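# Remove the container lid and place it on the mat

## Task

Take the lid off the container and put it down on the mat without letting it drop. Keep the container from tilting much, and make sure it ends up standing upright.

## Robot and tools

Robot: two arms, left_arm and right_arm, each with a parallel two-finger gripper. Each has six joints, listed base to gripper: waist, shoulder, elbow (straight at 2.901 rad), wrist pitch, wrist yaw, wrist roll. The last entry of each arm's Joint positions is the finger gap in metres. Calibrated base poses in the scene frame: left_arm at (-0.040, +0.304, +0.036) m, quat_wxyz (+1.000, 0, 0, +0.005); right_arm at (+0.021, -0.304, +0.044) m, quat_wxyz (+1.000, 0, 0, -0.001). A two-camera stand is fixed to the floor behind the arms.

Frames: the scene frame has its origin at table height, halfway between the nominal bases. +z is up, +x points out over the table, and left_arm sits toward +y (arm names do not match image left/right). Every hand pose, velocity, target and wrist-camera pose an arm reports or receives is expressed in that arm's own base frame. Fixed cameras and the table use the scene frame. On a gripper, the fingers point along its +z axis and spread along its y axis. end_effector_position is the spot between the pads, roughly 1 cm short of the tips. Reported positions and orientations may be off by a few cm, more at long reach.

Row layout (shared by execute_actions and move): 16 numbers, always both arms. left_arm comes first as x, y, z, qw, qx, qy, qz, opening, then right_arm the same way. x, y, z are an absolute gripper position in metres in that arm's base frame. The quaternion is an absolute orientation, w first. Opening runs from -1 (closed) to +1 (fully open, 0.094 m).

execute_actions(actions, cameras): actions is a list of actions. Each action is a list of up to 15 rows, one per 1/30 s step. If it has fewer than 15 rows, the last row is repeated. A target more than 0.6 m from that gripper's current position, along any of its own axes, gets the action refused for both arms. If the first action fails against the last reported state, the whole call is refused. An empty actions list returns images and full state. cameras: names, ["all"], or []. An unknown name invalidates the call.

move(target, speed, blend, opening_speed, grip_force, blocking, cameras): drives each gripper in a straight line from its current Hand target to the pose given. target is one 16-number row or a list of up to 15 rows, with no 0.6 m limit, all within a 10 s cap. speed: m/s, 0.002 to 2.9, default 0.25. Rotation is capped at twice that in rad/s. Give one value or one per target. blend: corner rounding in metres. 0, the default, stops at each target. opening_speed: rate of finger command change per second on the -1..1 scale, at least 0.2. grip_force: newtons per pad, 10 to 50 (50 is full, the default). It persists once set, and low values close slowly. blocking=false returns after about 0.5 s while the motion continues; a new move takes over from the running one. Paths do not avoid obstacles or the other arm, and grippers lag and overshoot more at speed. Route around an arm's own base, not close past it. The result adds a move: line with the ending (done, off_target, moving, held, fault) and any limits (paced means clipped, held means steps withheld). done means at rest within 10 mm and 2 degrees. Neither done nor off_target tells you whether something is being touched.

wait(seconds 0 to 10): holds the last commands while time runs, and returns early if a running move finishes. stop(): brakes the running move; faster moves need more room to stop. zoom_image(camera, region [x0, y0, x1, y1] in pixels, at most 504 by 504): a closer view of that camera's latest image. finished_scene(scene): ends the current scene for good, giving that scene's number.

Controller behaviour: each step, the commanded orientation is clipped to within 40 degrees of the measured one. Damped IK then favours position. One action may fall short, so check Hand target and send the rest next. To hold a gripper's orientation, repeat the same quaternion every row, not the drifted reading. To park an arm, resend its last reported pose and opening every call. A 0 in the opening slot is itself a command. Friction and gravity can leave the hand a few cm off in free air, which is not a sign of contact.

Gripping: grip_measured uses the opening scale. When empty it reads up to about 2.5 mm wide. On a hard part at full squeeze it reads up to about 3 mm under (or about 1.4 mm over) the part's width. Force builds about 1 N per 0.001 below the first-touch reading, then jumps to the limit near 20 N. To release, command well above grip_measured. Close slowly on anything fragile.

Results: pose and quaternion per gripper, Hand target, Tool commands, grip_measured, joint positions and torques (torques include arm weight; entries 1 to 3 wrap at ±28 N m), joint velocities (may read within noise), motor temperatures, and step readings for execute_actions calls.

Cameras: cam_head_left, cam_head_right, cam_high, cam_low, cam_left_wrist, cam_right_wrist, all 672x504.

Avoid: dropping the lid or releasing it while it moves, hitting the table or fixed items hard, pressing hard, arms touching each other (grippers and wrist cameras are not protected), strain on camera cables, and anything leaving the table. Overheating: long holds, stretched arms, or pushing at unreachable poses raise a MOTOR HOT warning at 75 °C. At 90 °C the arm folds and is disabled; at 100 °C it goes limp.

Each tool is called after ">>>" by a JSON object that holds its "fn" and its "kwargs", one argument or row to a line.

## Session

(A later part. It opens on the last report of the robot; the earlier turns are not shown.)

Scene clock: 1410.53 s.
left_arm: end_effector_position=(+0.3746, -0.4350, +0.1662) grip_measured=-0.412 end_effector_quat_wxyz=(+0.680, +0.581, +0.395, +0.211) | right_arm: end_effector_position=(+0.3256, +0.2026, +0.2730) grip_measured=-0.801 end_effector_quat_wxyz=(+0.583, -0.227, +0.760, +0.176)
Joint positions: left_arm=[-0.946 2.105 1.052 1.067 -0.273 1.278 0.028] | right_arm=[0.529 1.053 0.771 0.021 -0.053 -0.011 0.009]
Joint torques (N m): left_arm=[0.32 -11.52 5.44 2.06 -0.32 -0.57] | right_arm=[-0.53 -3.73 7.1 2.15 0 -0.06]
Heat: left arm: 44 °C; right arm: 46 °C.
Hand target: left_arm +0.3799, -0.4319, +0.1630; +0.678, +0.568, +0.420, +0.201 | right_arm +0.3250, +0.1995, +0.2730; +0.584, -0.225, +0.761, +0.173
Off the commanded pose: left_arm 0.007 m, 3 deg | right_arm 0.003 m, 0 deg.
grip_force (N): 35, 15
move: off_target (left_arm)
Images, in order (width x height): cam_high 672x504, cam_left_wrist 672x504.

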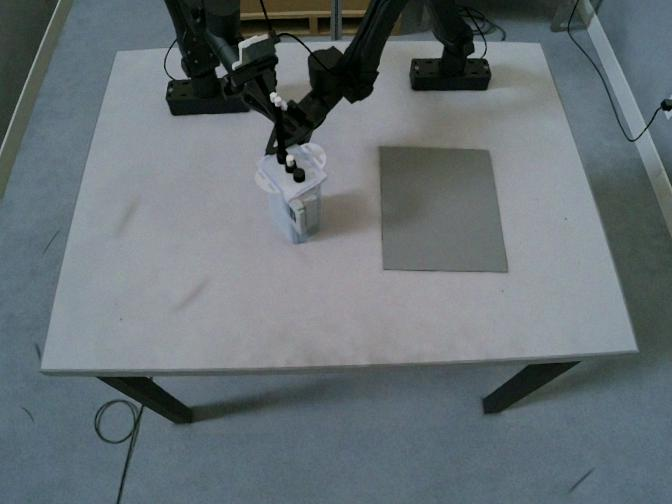

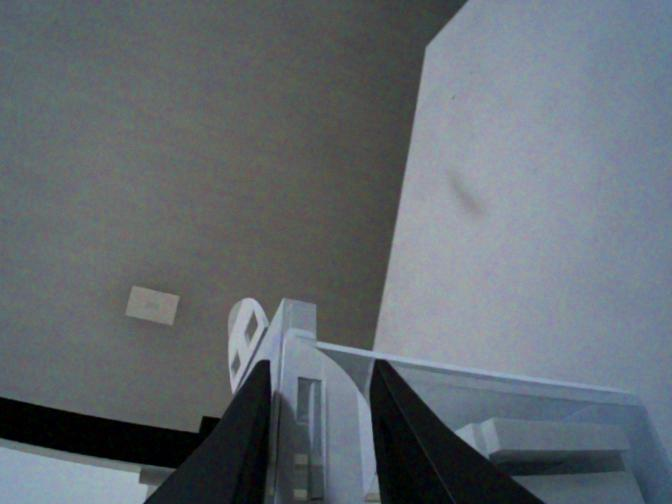

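>>> {"fn": "move", "kwargs": {
  "target": [
    [0.374,-0.434,0.163,0.6781,0.5685,0.4207,0.2008,0,0.325,0.1995,0.273,0.5837,-0.2253,0.7607,0.1729,-0.95],
    [0.382,-0.432,0.161,0.603,0.6579,0.2592,0.3695,0,0.325,0.1995,0.273,0.5837,-0.2253,0.7607,0.1729,-0.95]
  ],
  "speed": 0.1,
  "grip_force": [25,15],
  "cameras": ["cam_left_wrist","cam_high"]
}}

>>> {"fn": "zoom_image", "kwargs": {
  "camera": "cam_left_wrist",
  "region": [200, 250, 460, 504]
}}

>>> {"fn": "zoom_image", "kwargs": {
  "camera": "cam_high",
  "region": [225, 80, 345, 200]
}}

Scene clock: 1460.43 s.
left_arm: end_effector_position=(+0.3720, -0.4374, +0.1625) grip_measured=-0.002 end_effector_quat_wxyz=(+0.610, +0.662, +0.249, +0.357) | right_arm: end_effector_position=(+0.3257, +0.2025, +0.2730) grip_measured=-0.801 end_effector_quat_wxyz=(+0.583, -0.226, +0.760, +0.176)
Joint positions: left_arm=[-0.952 2.105 1.052 1.051 -0.27 1.74 0.047] | right_arm=[0.529 1.053 0.771 0.021 -0.052 -0.01 0.009]
Joint torques (N m): left_arm=[0.92 -10.84 5.85 2.28 -0.24 0.09] | right_arm=[-0.36 -3.62 7.04 2.13 0.02 -0.1]
Motor temperatures (°C): left_arm=[30 42 35 43 27 27 27] | right_arm=[27 31 37 46 28 28 29]
Heat: left arm: 43 °C; right arm: 46 °C.
Hand target: left_arm +0.3817, -0.4318, +0.1610; +0.603, +0.658, +0.259, +0.369 | right_arm +0.3250, +0.1995, +0.2730; +0.584, -0.225, +0.761, +0.173
Off the commanded pose: left_arm 0.011 m, 2 deg | right_arm 0.003 m, 0 deg.
grip_force (N): 25, 15
move: off_target (left_arm)
Images, in order (width x height): cam_high 672x504, cam_left_wrist 672x504.

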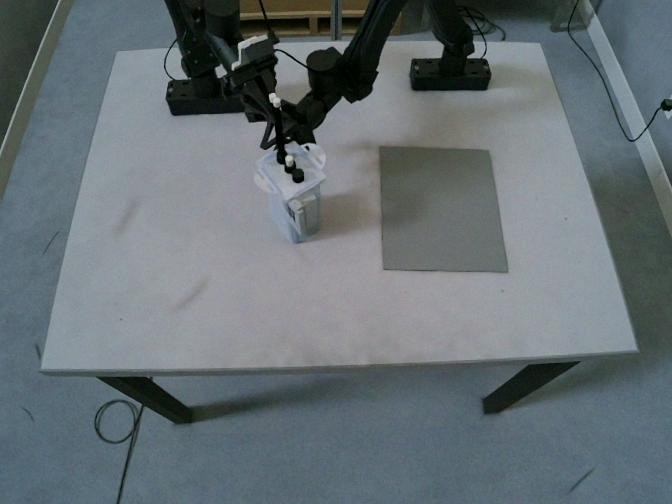

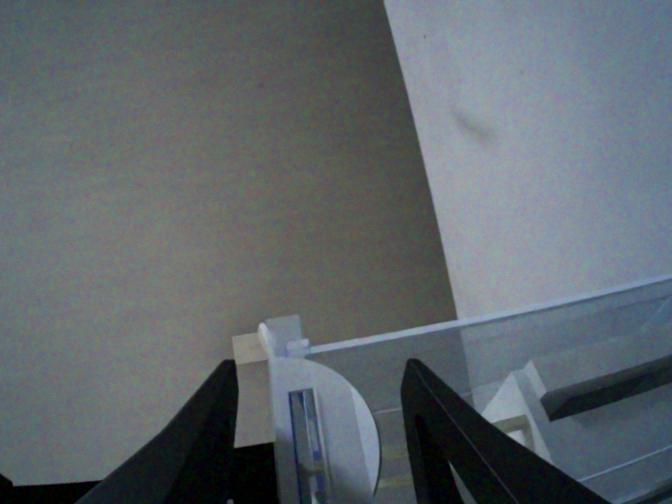

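Scaled by 1.938 from the camera's 672x504 image, which has a finer 960x720 frame.

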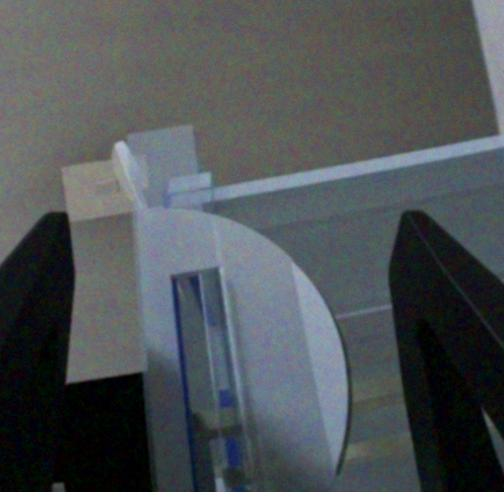

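Scaled by 4.200.

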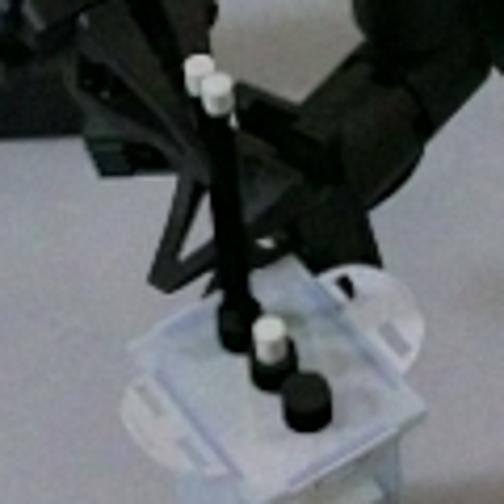

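>>> {"fn": "move", "kwargs": {
  "target": [
    [0.385,-0.432,0.162,0.6329,0.6329,0.3155,0.3155,0,0.325,0.1995,0.273,0.5837,-0.2253,0.7607,0.1729,-0.95],
    [0.387,-0.4315,0.161,0.6329,0.6329,0.3155,0.3155,-0.7,0.325,0.1995,0.273,0.5837,-0.2253,0.7607,0.1729,-0.95]
  ],
  "speed": 0.1,
  "opening_speed": 0.5,
  "cameras": ["cam_left_wrist","cam_high"]
}}

>>> {"fn": "zoom_image", "kwargs": {
  "camera": "cam_high",
  "region": [225, 80, 345, 200]
}}

Scene clock: 1480.70 s.
left_arm: end_effector_position=(+0.3751, -0.4348, +0.1629) grip_measured=-0.392 end_effector_quat_wxyz=(+0.636, +0.639, +0.302, +0.310) | right_arm: end_effector_position=(+0.3257, +0.2025, +0.2730) grip_measured=-0.801 end_effector_quat_wxyz=(+0.583, -0.226, +0.760, +0.176)
Joint positions: left_arm=[-0.944 2.105 1.052 1.053 -0.269 1.583 0.029] | right_arm=[0.529 1.053 0.771 0.021 -0.052 -0.01 0.009]
Joint torques (N m): left_arm=[1.29 -10.26 6.76 2.19 -0.17 -0.06] | right_arm=[-0.36 -3.52 7.17 2.15 0.03 -0.07]
Heat: left arm: 45 °C; right arm: 46 °C.
Hand target: left_arm +0.3865, -0.4311, +0.1610; +0.633, +0.633, +0.315, +0.315 | right_arm +0.3250, +0.1995, +0.2730; +0.584, -0.225, +0.761, +0.173
Off the commanded pose: left_arm 0.012 m, 2 deg | right_arm 0.003 m, 0 deg.
grip_force (N): 25, 15
move: off_target (left_arm); target 2's new opening was sent with left_arm's hand 0.012 m and 2 deg from that target
Images, in order (width x height): cam_high 672x504, cam_left_wrist 672x504.

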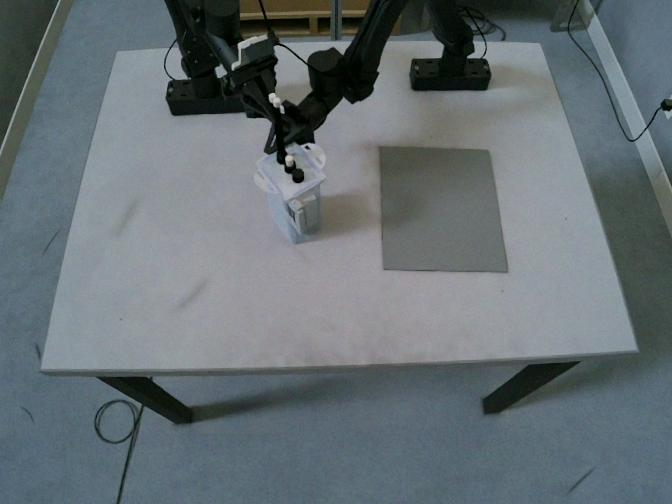

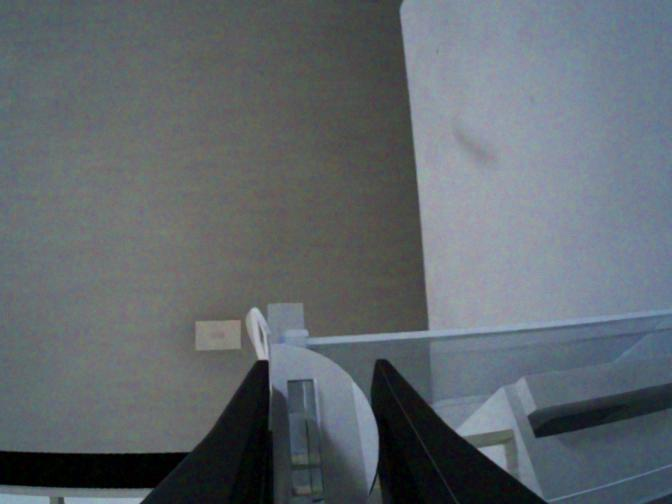

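Scaled by 4.200.

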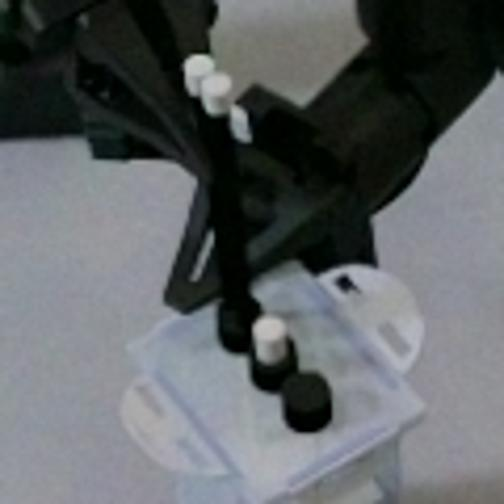

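>>> {"fn": "move", "kwargs": {
  "target": [0.372,-0.436,0.166,0.693,0.5296,0.4686,0.141,-0.9,0.325,0.1995,0.273,0.5837,-0.2253,0.7607,0.1729,-0.95],
  "speed": 0.2,
  "grip_force": [50,15],
  "cameras": ["cam_left_wrist","cam_high"]
}}

>>> {"fn": "zoom_image", "kwargs": {
  "camera": "cam_left_wrist",
  "region": [200, 250, 460, 504]
}}

>>> {"fn": "zoom_image", "kwargs": {
  "camera": "cam_high",
  "region": [225, 80, 345, 200]
}}

Scene clock: 1497.87 s.
left_arm: end_effector_position=(+0.3650, -0.4427, +0.1608) grip_measured=-0.898 end_effector_quat_wxyz=(+0.692, +0.545, +0.453, +0.134) | right_arm: end_effector_position=(+0.3261, +0.2025, +0.2743) grip_measured=-0.802 end_effector_quat_wxyz=(+0.585, -0.225, +0.758, +0.177)
Joint positions: left_arm=[-0.972 2.106 1.052 1.048 -0.285 1.066 0.005] | right_arm=[0.529 1.053 0.771 0.027 -0.051 -0.009 0.009]
Joint torques (N m): left_arm=[0.49 -12.52 5.24 2.2 -0.36 -0.15] | right_arm=[-0.35 -3.66 7.04 2.08 -0.03 -0.08]
Heat: left arm: 45 °C; right arm: 46 °C.
Hand target: left_arm +0.3719, -0.4359, +0.1659; +0.693, +0.530, +0.468, +0.141 | right_arm +0.3250, +0.1996, +0.2730; +0.584, -0.225, +0.761, +0.173
Off the commanded pose: left_arm 0.011 m, 3 deg | right_arm 0.003 m, 1 deg.
grip_force (N): 50, 15
move: off_target (left_arm)
Images, in order (width x height): cam_high 672x504, cam_left_wrist 672x504.

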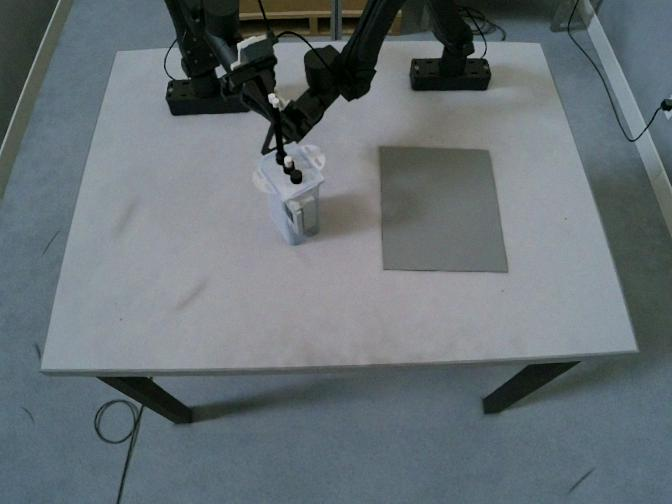

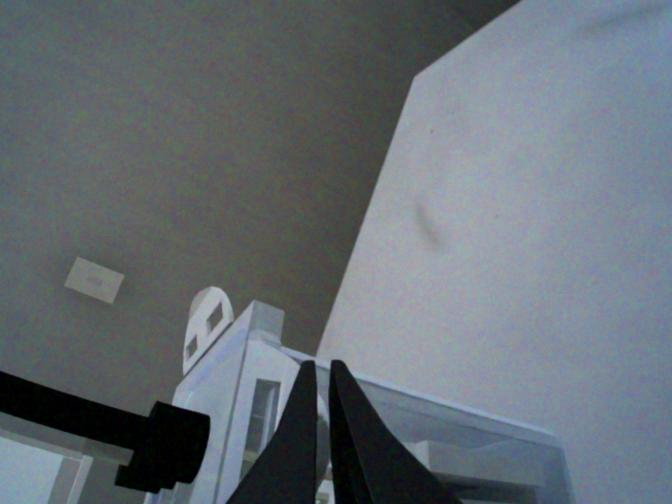

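Scaled by 1.938 from the camera's 672x504 image, which has a finer 960x720 frame.

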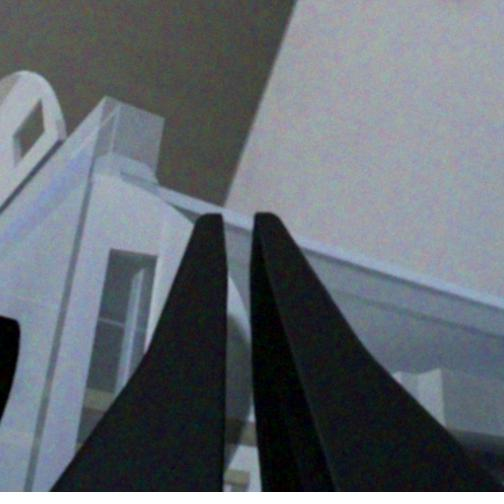

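Scaled by 4.200.

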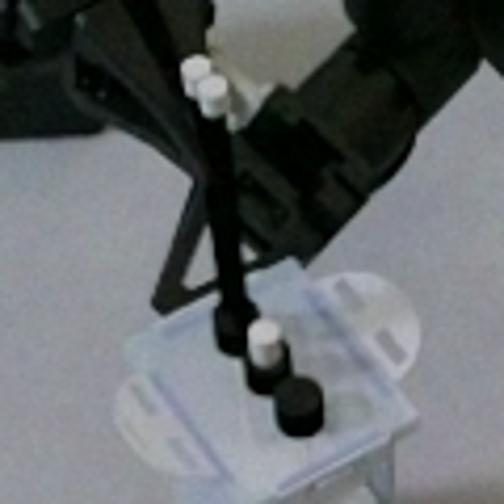

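>>> {"fn": "move", "kwargs": {
  "target": [
    [0.356,-0.447,0.165,0.6329,0.6329,0.3155,0.3155,-0.9,0.325,0.1995,0.273,0.5837,-0.2253,0.7607,0.1729,-0.95],
    [0.358,-0.447,0.163,0.6329,0.6329,0.3155,0.3155,0.1,0.325,0.1995,0.273,0.5837,-0.2253,0.7607,0.1729,-0.95],
    [0.386,-0.431,0.163,0.603,0.6579,0.2592,0.3695,0.1,0.325,0.1995,0.273,0.5837,-0.2253,0.7607,0.1729,-0.95]
  ],
  "speed": 0.1,
  "grip_force": [50,30],
  "cameras": ["cam_left_wrist","cam_high"]
}}

>>> {"fn": "zoom_image", "kwargs": {
  "camera": "cam_high",
  "region": [225, 80, 345, 200]
}}

Scene clock: 1546.37 s.
left_arm: end_effector_position=(+0.3734, -0.4363, +0.1604) grip_measured=+0.098 end_effector_quat_wxyz=(+0.607, +0.664, +0.250, +0.357) | right_arm: end_effector_position=(+0.3261, +0.2024, +0.2743) grip_measured=-0.812 end_effector_quat_wxyz=(+0.585, -0.225, +0.758, +0.177)
Joint positions: left_arm=[-0.948 2.106 1.052 1.046 -0.269 1.741 0.052] | right_arm=[0.529 1.053 0.771 0.027 -0.051 -0.009 0.009]
Joint torques (N m): left_arm=[1.55 -11.22 6.23 2.17 -0.16 0.02] | right_arm=[-0.39 -3.6 7.12 2.08 0 -0.04]
Heat: left arm: 46 °C; right arm: 45 °C.
Hand target: left_arm +0.3855, -0.4307, +0.1629; +0.603, +0.658, +0.259, +0.369 | right_arm +0.3250, +0.1995, +0.2730; +0.584, -0.225, +0.761, +0.173
Off the commanded pose: left_arm 0.014 m, 2 deg | right_arm 0.003 m, 1 deg.
grip_force (N): 50, 30
move: off_target (left_arm)
Images, in order (width x height): cam_high 672x504, cam_left_wrist 672x504.

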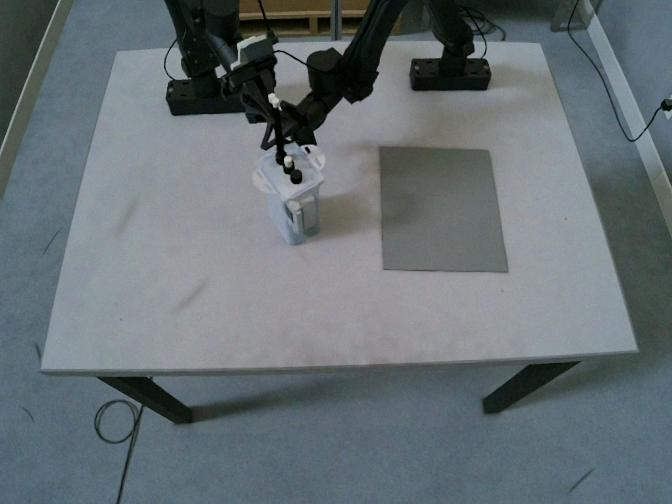

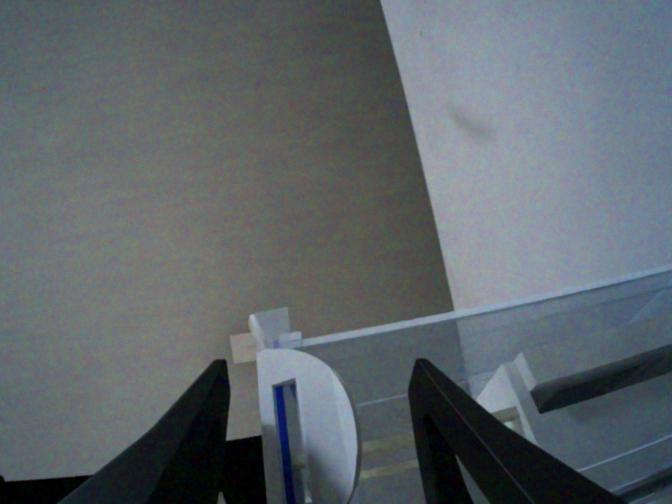

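Scaled by 4.200.

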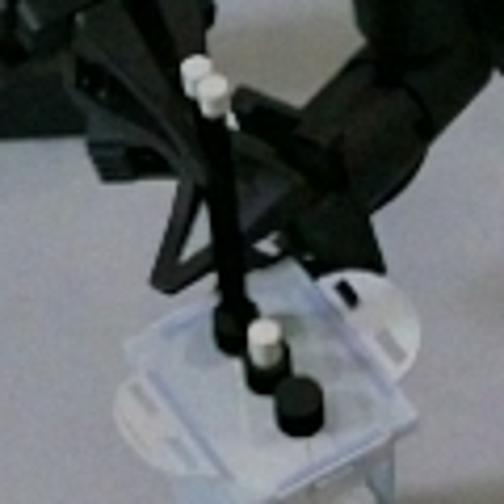

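>>> {"fn": "zoom_image", "kwargs": {
  "camera": "cam_left_wrist",
  "region": [200, 250, 460, 504]
}}

Scaled by 1.938 from the camera's 672x504 image, which has a finer 960x720 frame.

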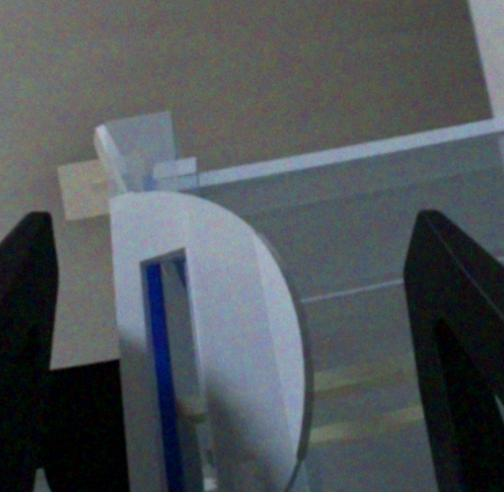

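>>> {"fn": "move", "kwargs": {
  "target": [0.384,-0.432,0.165,0.603,0.6579,0.2592,0.3695,-0.75,0.325,0.1995,0.273,0.5837,-0.2253,0.7607,0.1729,-0.95],
  "speed": 0.1,
  "opening_speed": 0.5,
  "cameras": ["cam_left_wrist","cam_high"]
}}

>>> {"fn": "zoom_image", "kwargs": {
  "camera": "cam_left_wrist",
  "region": [200, 250, 460, 504]
}}

>>> {"fn": "zoom_image", "kwargs": {
  "camera": "cam_high",
  "region": [225, 80, 345, 200]
}}

Scene clock: 1566.37 s.
left_arm: end_effector_position=(+0.3699, -0.4401, +0.1593) grip_measured=-0.746 end_effector_quat_wxyz=(+0.607, +0.670, +0.238, +0.354) | right_arm: end_effector_position=(+0.3262, +0.2023, +0.2743) grip_measured=-0.812 end_effector_quat_wxyz=(+0.586, -0.225, +0.759, +0.176)
Joint positions: left_arm=[-0.951 2.106 1.052 1.042 -0.249 1.754 0.012] | right_arm=[0.529 1.053 0.771 0.027 -0.05 -0.009 0.009]
Joint torques (N m): left_arm=[1.29 -11.66 6.34 2.2 -0.39 -0.07] | right_arm=[-0.35 -3.69 7.12 2.06 -0.01 -0.06]
Heat: left arm: 45 °C; right arm: 45 °C.
Hand target: left_arm +0.3834, -0.4316, +0.1648; +0.603, +0.658, +0.259, +0.369 | right_arm +0.3250, +0.1995, +0.2730; +0.584, -0.225, +0.761, +0.173
Off the commanded pose: left_arm 0.017 m, 3 deg | right_arm 0.003 m, 0 deg.
grip_force (N): 50, 30
move: off_target (left_arm)
Images, in order (width x height): cam_high 672x504, cam_left_wrist 672x504.

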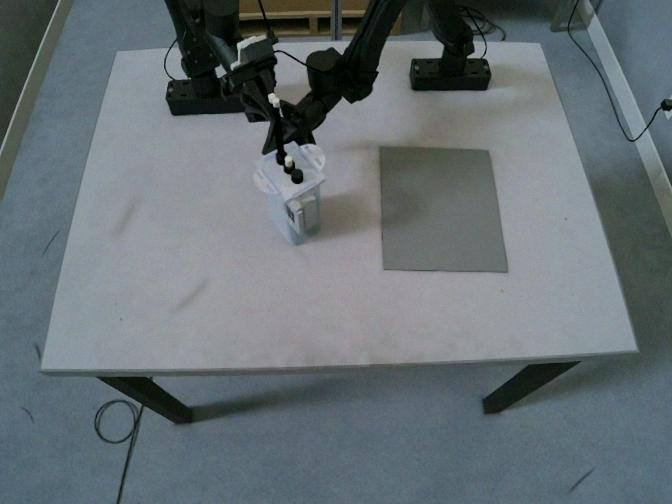

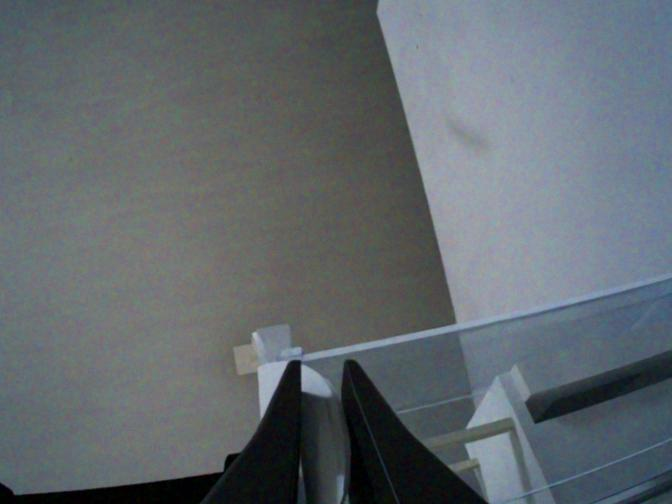

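Scaled by 1.938 from the camera's 672x504 image, which has a finer 960x720 frame.

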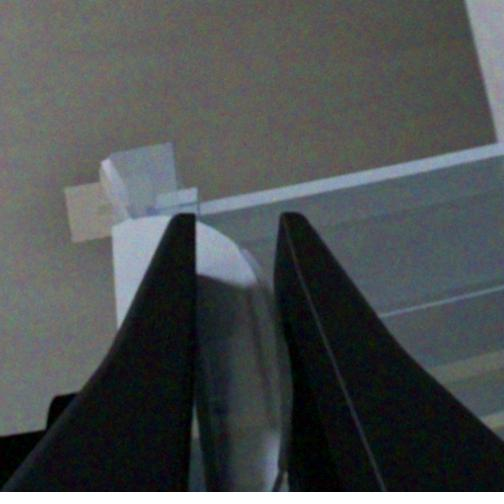

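Scaled by 4.200.

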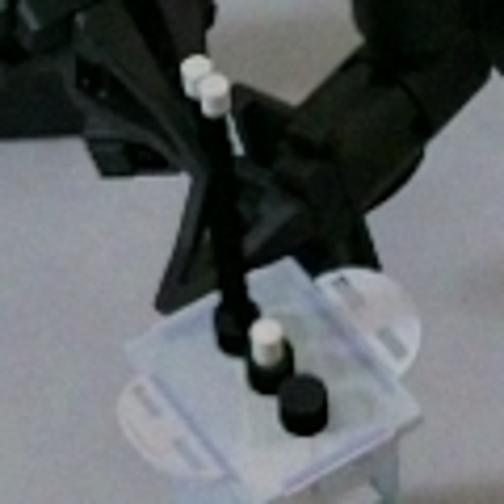

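>>> {"fn": "move", "kwargs": {
  "target": [
    [0.352,-0.45,0.163,0.603,0.6579,0.2592,0.3695,-0.75,0.325,0.1995,0.273,0.5837,-0.2253,0.7607,0.1729,-0.95],
    [0.33,-0.42,0.165,0.6329,0.6329,0.3155,0.3155,0.1,0.325,0.1995,0.273,0.5837,-0.2253,0.7607,0.1729,-0.95]
  ],
  "speed": 0.12,
  "grip_force": [25,30],
  "cameras": ["cam_left_wrist","cam_high"]
}}

>>> {"fn": "zoom_image", "kwargs": {
  "camera": "cam_left_wrist",
  "region": [200, 200, 460, 460]
}}

>>> {"fn": "zoom_image", "kwargs": {
  "camera": "cam_high",
  "region": [225, 80, 345, 200]
}}

Scene clock: 1582.33 s.
left_arm: end_effector_position=(+0.3345, -0.4224, +0.1517) grip_measured=+0.097 end_effector_quat_wxyz=(+0.618, +0.647, +0.311, +0.320) | right_arm: end_effector_position=(+0.3262, +0.2023, +0.2743) grip_measured=-0.812 end_effector_quat_wxyz=(+0.586, -0.225, +0.759, +0.176)
Joint positions: left_arm=[-1.028 2.032 0.905 1.092 -0.384 1.587 0.052] | right_arm=[0.529 1.053 0.771 0.027 -0.05 -0.009 0.009]
Joint torques (N m): left_arm=[-0.27 -13.38 3.32 2.43 -0.13 -0.11] | right_arm=[-0.31 -3.56 7.16 2.04 -0.03 -0.07]
Heat: left arm: 44 °C; right arm: 45 °C.
Hand target: left_arm +0.3303, -0.4202, +0.1648; +0.633, +0.633, +0.315, +0.315 | right_arm +0.3250, +0.1995, +0.2730; +0.584, -0.225, +0.761, +0.173
Off the commanded pose: left_arm 0.014 m, 2 deg | right_arm 0.003 m, 0 deg.
grip_force (N): 25, 30
move: off_target (left_arm); target 2's new opening was sent with left_arm's hand 0.014 m and 2 deg from that target
Images, in order (width x height): cam_high 672x504, cam_left_wrist 672x504.

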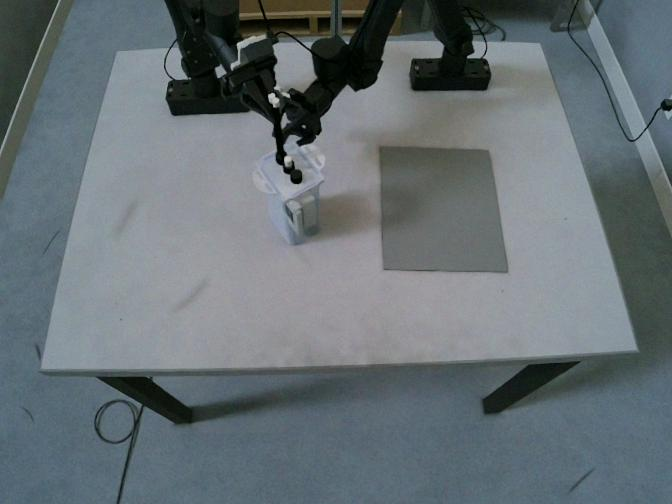

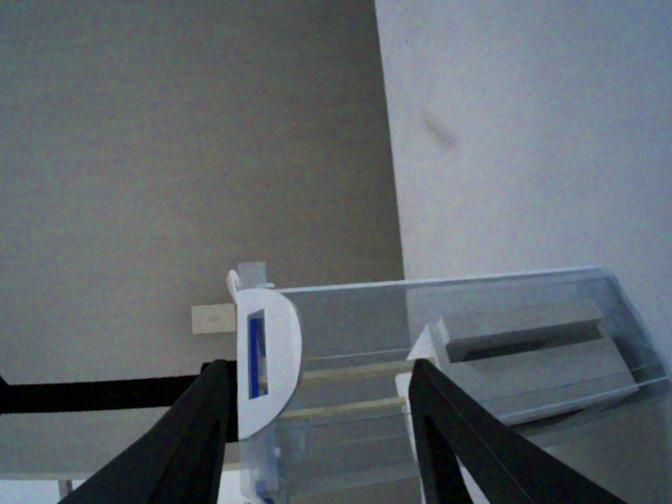

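Scaled by 1.938 from the camera's 672x504 image, which has a finer 960x720 frame.

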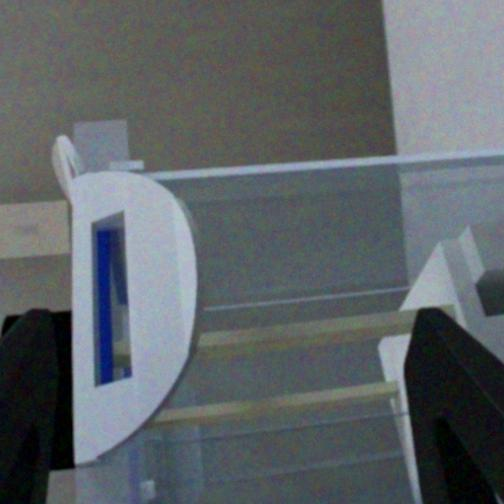

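Scaled by 4.200.

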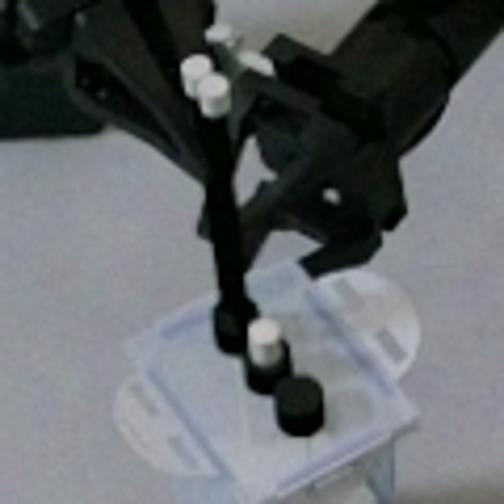

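>>> {"fn": "move", "kwargs": {
  "target": [
    [0.366,-0.443,0.164,0.646,0.6185,0.3428,0.2877,0.1,0.325,0.1995,0.273,0.5837,-0.2253,0.7607,0.1729,-0.95],
    [0.382,-0.435,0.161,0.646,0.6185,0.3428,0.2877,0.1,0.325,0.1995,0.273,0.5837,-0.2253,0.7607,0.1729,-0.95]
  ],
  "speed": 0.1,
  "blend": [0.01,0],
  "cameras": ["cam_left_wrist"]
}}

>>> {"fn": "zoom_image", "kwargs": {
  "camera": "cam_left_wrist",
  "region": [200, 250, 460, 504]
}}

Scene clock: 1594.20 s.
left_arm: end_effector_position=(+0.3769, -0.4310, +0.1635) grip_measured=+0.098 end_effector_quat_wxyz=(+0.645, +0.619, +0.338, +0.294) | right_arm: end_effector_position=(+0.3262, +0.2023, +0.2743) grip_measured=-0.812 end_effector_quat_wxyz=(+0.586, -0.225, +0.758, +0.176)
Joint positions: left_arm=[-0.949 2.105 1.05 1.061 -0.305 1.501 0.052] | right_arm=[0.529 1.053 0.771 0.027 -0.05 -0.009 0.009]
Joint torques (N m): left_arm=[0.36 -10.4 6.95 2.15 0.03 -0.13] | right_arm=[-0.49 -3.64 7.16 2.12 -0.03 -0.06]
Heat: left arm: 46 °C; right arm: 45 °C.
Hand target: left_arm +0.3817, -0.4347, +0.1610; +0.646, +0.618, +0.343, +0.288 | right_arm +0.3251, +0.1995, +0.2731; +0.584, -0.225, +0.761, +0.173
Off the commanded pose: left_arm 0.007 m, 1 deg | right_arm 0.003 m, 1 deg.
grip_force (N): 25, 30
move: done; blend cut to 0.0091 m at target 1
Images, in order (width x height): cam_left_wrist 672x504.

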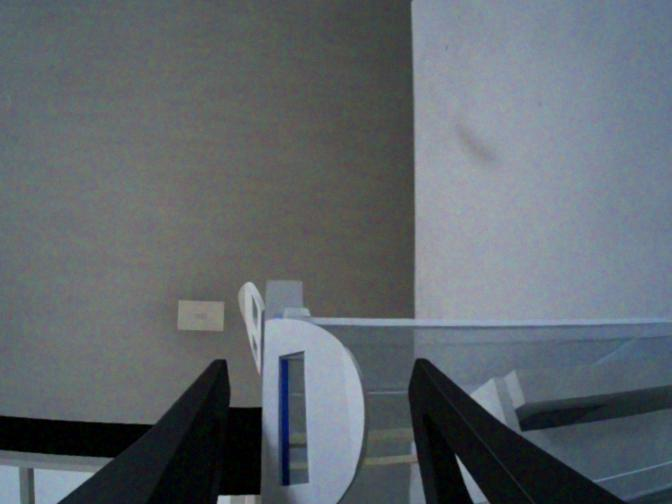

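Scaled by 1.938 from the camera's 672x504 image, which has a finer 960x720 frame.

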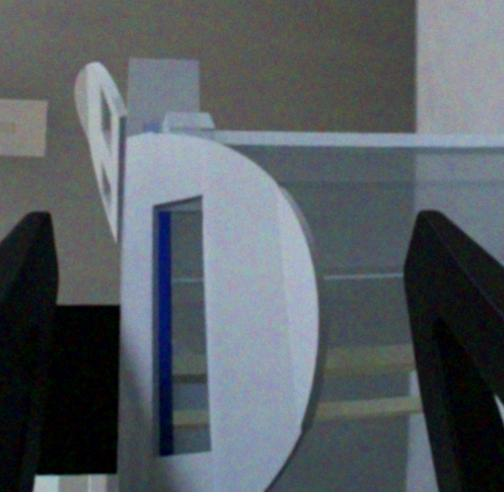

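>>> {"fn": "move", "kwargs": {
  "target": [0.382,-0.435,0.161,0.646,0.6185,0.3428,0.2877,-0.7,0.325,0.1995,0.273,0.5837,-0.2253,0.7607,0.1729,-0.95],
  "speed": 0.1,
  "opening_speed": 0.5,
  "cameras": ["cam_left_wrist"]
}}

>>> {"fn": "zoom_image", "kwargs": {
  "camera": "cam_left_wrist",
  "region": [200, 250, 460, 504]
}}

Scene clock: 1605.03 s.
left_arm: end_effector_position=(+0.3777, -0.4324, +0.1711) grip_measured=-0.694 end_effector_quat_wxyz=(+0.654, +0.610, +0.336, +0.294) | right_arm: end_effector_position=(+0.3263, +0.2020, +0.2738) grip_measured=-0.812 end_effector_quat_wxyz=(+0.585, -0.225, +0.759, +0.176)
Joint positions: left_arm=[-0.949 2.105 1.059 1.076 -0.304 1.5 0.014] | right_arm=[0.529 1.053 0.771 0.025 -0.049 -0.008 0.009]
Joint torques (N m): left_arm=[0.54 -10.28 6.17 1.9 0.06 -0.1] | right_arm=[-0.42 -3.67 7.1 2.1 -0.06 -0.09]
Heat: left arm: 44 °C; right arm: 45 °C.
Hand target: left_arm +0.3817, -0.4346, +0.1611; +0.646, +0.618, +0.343, +0.288 | right_arm +0.3250, +0.1995, +0.2730; +0.584, -0.225, +0.761, +0.173
Off the commanded pose: left_arm 0.011 m, 2 deg | right_arm 0.003 m, 0 deg.
grip_force (N): 25, 30
move: off_target (left_arm)
Images, in order (width x height): cam_left_wrist 672x504.

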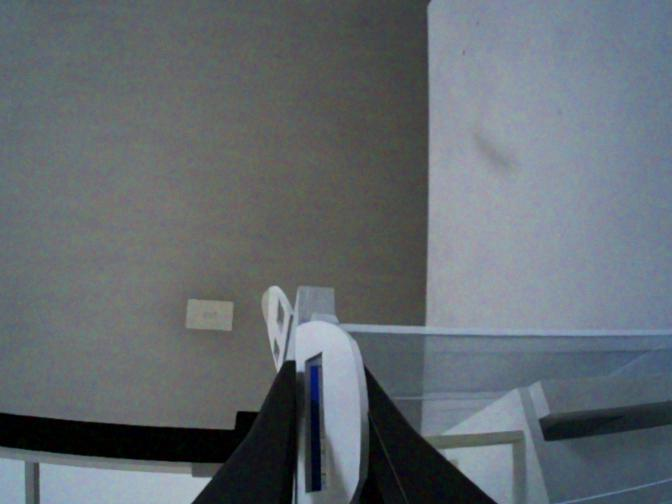

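Scaled by 1.938 from the camera's 672x504 image, which has a finer 960x720 frame.

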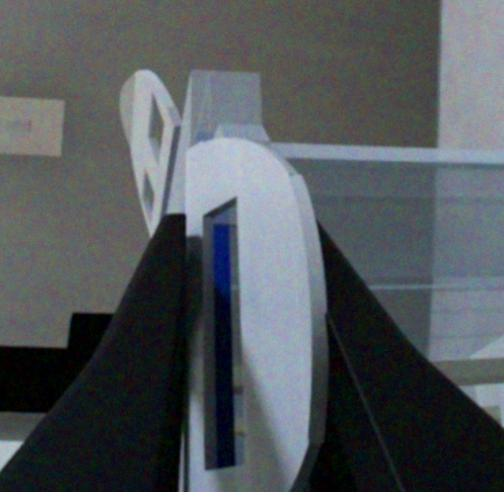

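>>> {"fn": "move", "kwargs": {
  "target": [0.374,-0.437,0.176,0.693,0.5296,0.4686,0.141,-0.9,0.325,0.1995,0.273,0.5837,-0.2253,0.7607,0.1729,-0.95],
  "speed": 0.2,
  "cameras": ["cam_left_wrist"]
}}

>>> {"fn": "zoom_image", "kwargs": {
  "camera": "cam_left_wrist",
  "region": [200, 250, 460, 504]
}}

Scene clock: 1616.40 s.
left_arm: end_effector_position=(+0.3726, -0.4360, +0.1832) grip_measured=-0.893 end_effector_quat_wxyz=(+0.705, +0.525, +0.453, +0.150) | right_arm: end_effector_position=(+0.3254, +0.2034, +0.2740) grip_measured=-0.812 end_effector_quat_wxyz=(+0.585, -0.231, +0.757, +0.176)
Joint positions: left_arm=[-0.963 2.078 1.066 1.052 -0.314 1.08 0.005] | right_arm=[0.529 1.053 0.771 0.025 -0.058 -0.019 0.009]
Joint torques (N m): left_arm=[0.13 -12.22 5.64 1.75 -0.12 -0.33] | right_arm=[-0.38 -3.7 7.13 2.1 0.02 0.05]
Heat: left arm: 44 °C; right arm: 45 °C.
Hand target: left_arm +0.3737, -0.4369, +0.1760; +0.693, +0.529, +0.468, +0.141 | right_arm +0.3251, +0.1995, +0.2729; +0.584, -0.225, +0.761, +0.173
Off the commanded pose: left_arm 0.007 m, 2 deg | right_arm 0.004 m, 1 deg.
grip_force (N): 25, 30
move: done
Images, in order (width x height): cam_left_wrist 672x504.

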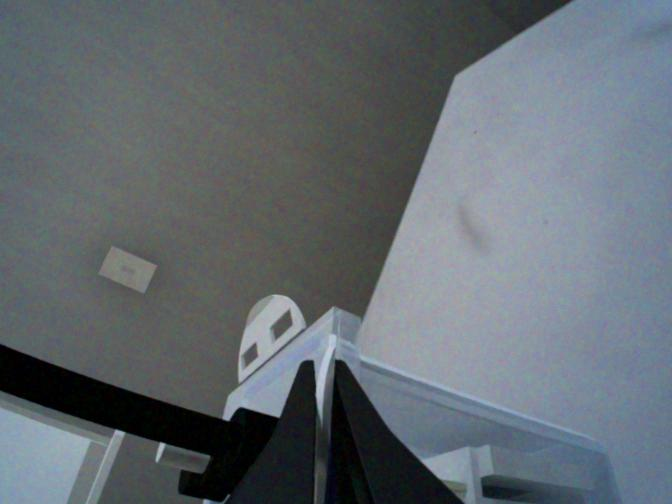

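Scaled by 1.938 from the camera's 672x504 image, which has a finer 960x720 frame.

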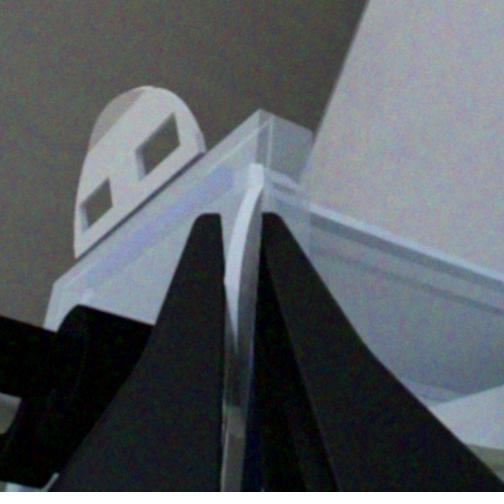

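>>> {"fn": "move", "kwargs": {
  "target": [
    [0.3735,-0.437,0.18,0.693,0.5296,0.4686,0.141,-0.7,0.325,0.1995,0.273,0.5837,-0.2253,0.7607,0.1729,-0.95],
    [0.315,-0.392,0.186,0.693,0.5296,0.4686,0.141,-0.7,0.325,0.1995,0.273,0.5837,-0.2253,0.7607,0.1729,-0.95],
    [0.31,-0.25,0.22,0.6272,0.3265,0.6272,-0.3265,-0.7,0.325,0.1995,0.273,0.5837,-0.2253,0.7607,0.1729,-0.95]
  ],
  "speed": [0.1,0.15,0.3],
  "blend": [0,0.01,0],
  "cameras": ["cam_left_wrist","cam_high"]
}}

>>> {"fn": "zoom_image", "kwargs": {
  "camera": "cam_high",
  "region": [225, 80, 345, 200]
}}

Scene clock: 1659.73 s.
left_arm: end_effector_position=(+0.3134, -0.2530, +0.2230) grip_measured=-0.702 end_effector_quat_wxyz=(+0.630, +0.328, +0.624, -0.325) | right_arm: end_effector_position=(+0.3260, +0.2026, +0.2740) grip_measured=-0.812 end_effector_quat_wxyz=(+0.585, -0.228, +0.758, +0.175)
Joint positions: left_arm=[-0.47 1.364 0.459 0.912 0.49 0.004 0.014] | right_arm=[0.529 1.053 0.771 0.025 -0.053 -0.015 0.009]
Joint torques (N m): left_arm=[0.55 -6.27 3.79 2.17 0.04 -0.03] | right_arm=[-0.36 -3.66 7.05 2.08 -0.02 -0.03]
Heat: left arm: 43 °C; right arm: 45 °C.
Hand target: left_arm +0.3100, -0.2502, +0.2199; +0.627, +0.327, +0.627, -0.327 | right_arm +0.3250, +0.1996, +0.2729; +0.584, -0.225, +0.761, +0.173
Off the commanded pose: left_arm 0.005 m, 1 deg | right_arm 0.003 m, 1 deg.
grip_force (N): 25, 30
move: done
Images, in order (width x height): cam_high 672x504, cam_left_wrist 672x504.

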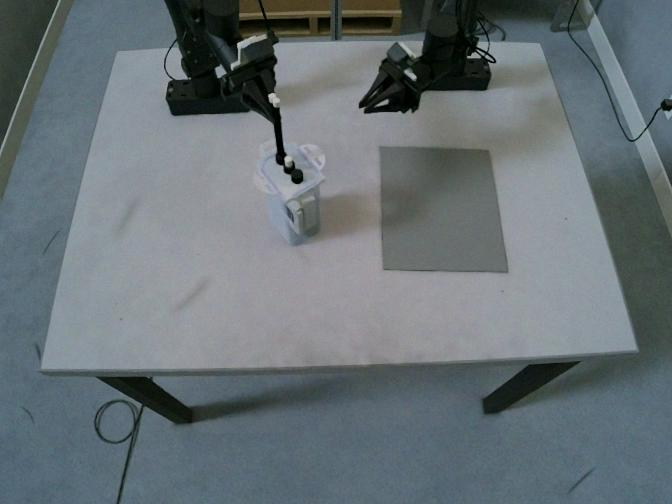

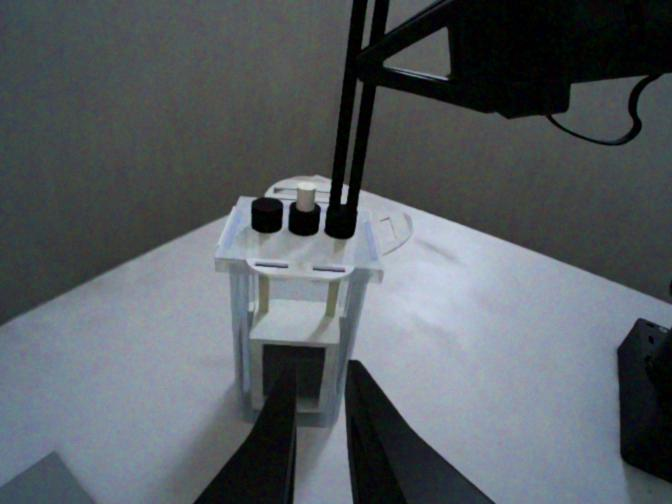

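Scaled by 4.200.

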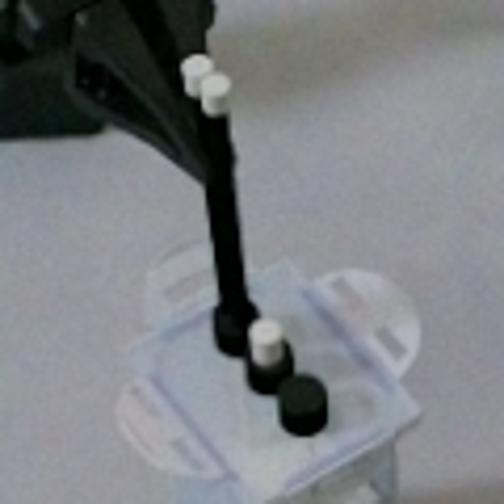

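>>> {"fn": "move", "kwargs": {
  "target": [
    [0.36,-0.22,0.24,0.2302,0.074,0.7032,-0.6686,0.1,0.325,0.1995,0.273,0.5837,-0.2253,0.7607,0.1729,-0.95],
    [0.44,-0.2,0.2,0.0493,-0.1106,0.6985,-0.7054,0.1,0.325,0.1995,0.273,0.5837,-0.2253,0.7607,0.1729,-0.95],
    [0.481,-0.29,0.165,0.0493,-0.1106,0.6985,-0.7054,0.1,0.325,0.1995,0.273,0.5837,-0.2253,0.7607,0.1729,-0.95]
  ],
  "speed": [0.15,0.15,0.1],
  "blend": [0.03,0.02,0],
  "cameras": ["cam_high","cam_left_wrist"]
}}

Scene clock: 1721.37 s.
left_arm: end_effector_position=(+0.4742, -0.2891, +0.1641) grip_measured=+0.098 end_effector_quat_wxyz=(+0.041, -0.115, +0.700, -0.703) | right_arm: end_effector_position=(+0.3260, +0.2026, +0.2740) grip_measured=-0.812 end_effector_quat_wxyz=(+0.585, -0.228, +0.758, +0.175)
Joint positions: left_arm=[-0.257 2.238 1.314 0.908 1.094 -1.661 0.052] | right_arm=[0.529 1.053 0.771 0.025 -0.053 -0.015 0.009]
Joint torques (N m): left_arm=[-0.02 -11.6 7.28 1.94 -0.11 0.03] | right_arm=[-0.36 -3.67 7.12 2.06 0.01 -0.03]
Heat: left arm: 43 °C; right arm: 45 °C.
Hand target: left_arm +0.4808, -0.2898, +0.1649; +0.049, -0.111, +0.699, -0.705 | right_arm +0.3250, +0.1996, +0.2729; +0.584, -0.225, +0.761, +0.173
Off the commanded pose: left_arm 0.007 m, 1 deg | right_arm 0.003 m, 1 deg.
grip_force (N): 25, 30
move: done
Images, in order (width x height): cam_high 672x504, cam_left_wrist 672x504.

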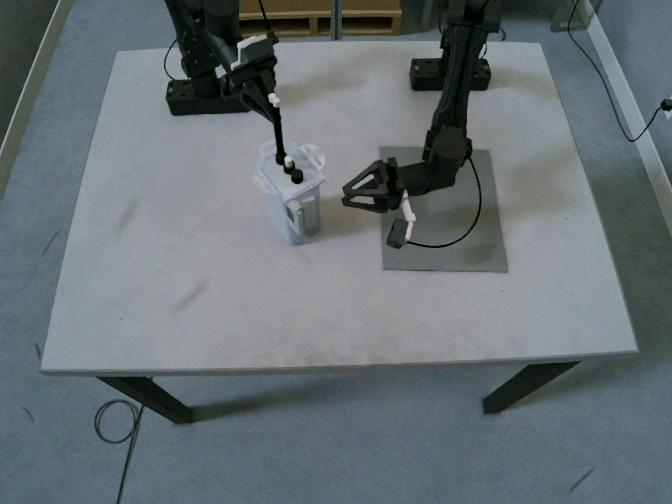

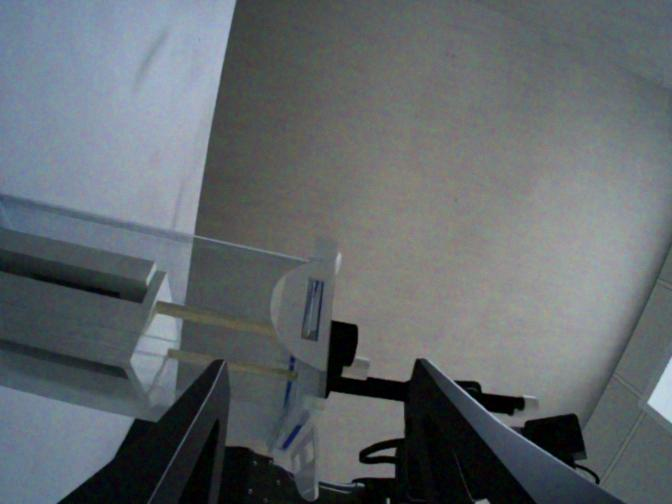

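>>> {"fn": "move", "kwargs": {
  "target": [
    [0.481,-0.3475,0.163,0.0493,-0.1106,0.6985,-0.7054,0.1,0.325,0.1995,0.273,0.5837,-0.2253,0.7607,0.1729,-0.95]
  ],
  "speed": 0.06,
  "cameras": ["cam_high","cam_left_wrist"]
}}

>>> {"fn": "zoom_image", "kwargs": {
  "camera": "cam_high",
  "region": [220, 100, 440, 265]
}}

Scene clock: 1733.90 s.
left_arm: end_effector_position=(+0.4750, -0.3448, +0.1668) grip_measured=+0.098 end_effector_quat_wxyz=(+0.049, -0.108, +0.698, -0.707) | right_arm: end_effector_position=(+0.3260, +0.2026, +0.2740) grip_measured=-0.812 end_effector_quat_wxyz=(+0.585, -0.228, +0.758, +0.175)
Joint positions: left_arm=[-0.372 2.293 1.411 0.888 0.976 -1.661 0.052] | right_arm=[0.529 1.053 0.771 0.025 -0.053 -0.015 0.009]
Joint torques (N m): left_arm=[0.02 -12.23 7.42 1.86 -0.05 0.08] | right_arm=[-0.34 -3.62 7.04 2.07 0 -0.05]
Heat: left arm: 42 °C; right arm: 45 °C.
Hand target: left_arm +0.4807, -0.3473, +0.1630; +0.049, -0.111, +0.698, -0.705 | right_arm +0.3250, +0.1996, +0.2729; +0.584, -0.225, +0.761, +0.173
Off the commanded pose: left_arm 0.008 m, 0 deg | right_arm 0.003 m, 1 deg.
grip_force (N): 25, 30
move: done
Images, in order (width x height): cam_high 672x504, cam_left_wrist 672x504.

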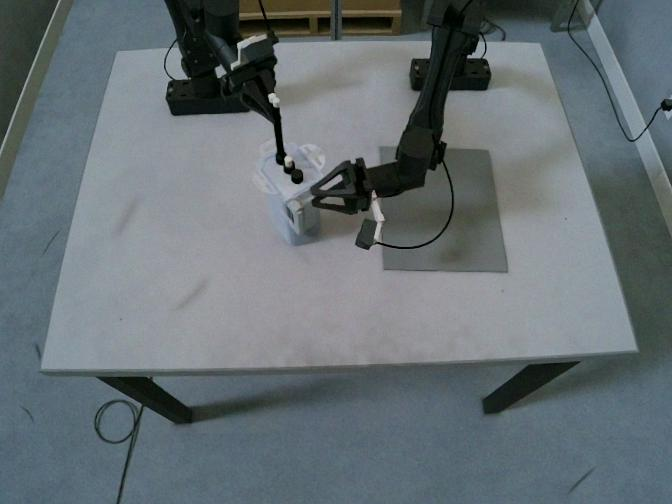

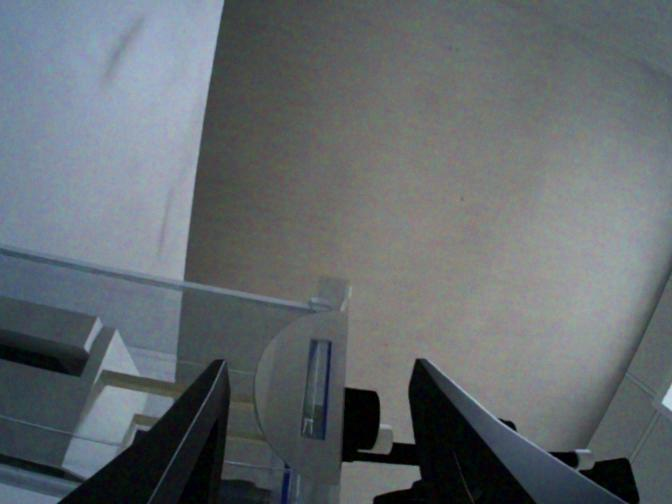

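Scaled by 2.291.

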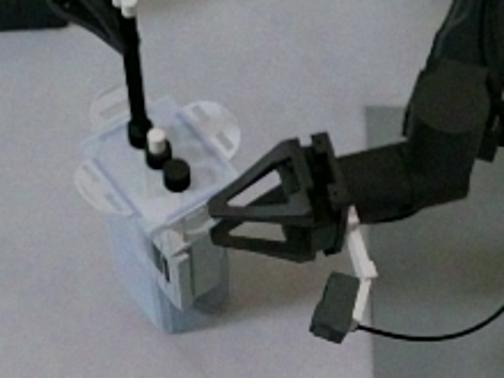

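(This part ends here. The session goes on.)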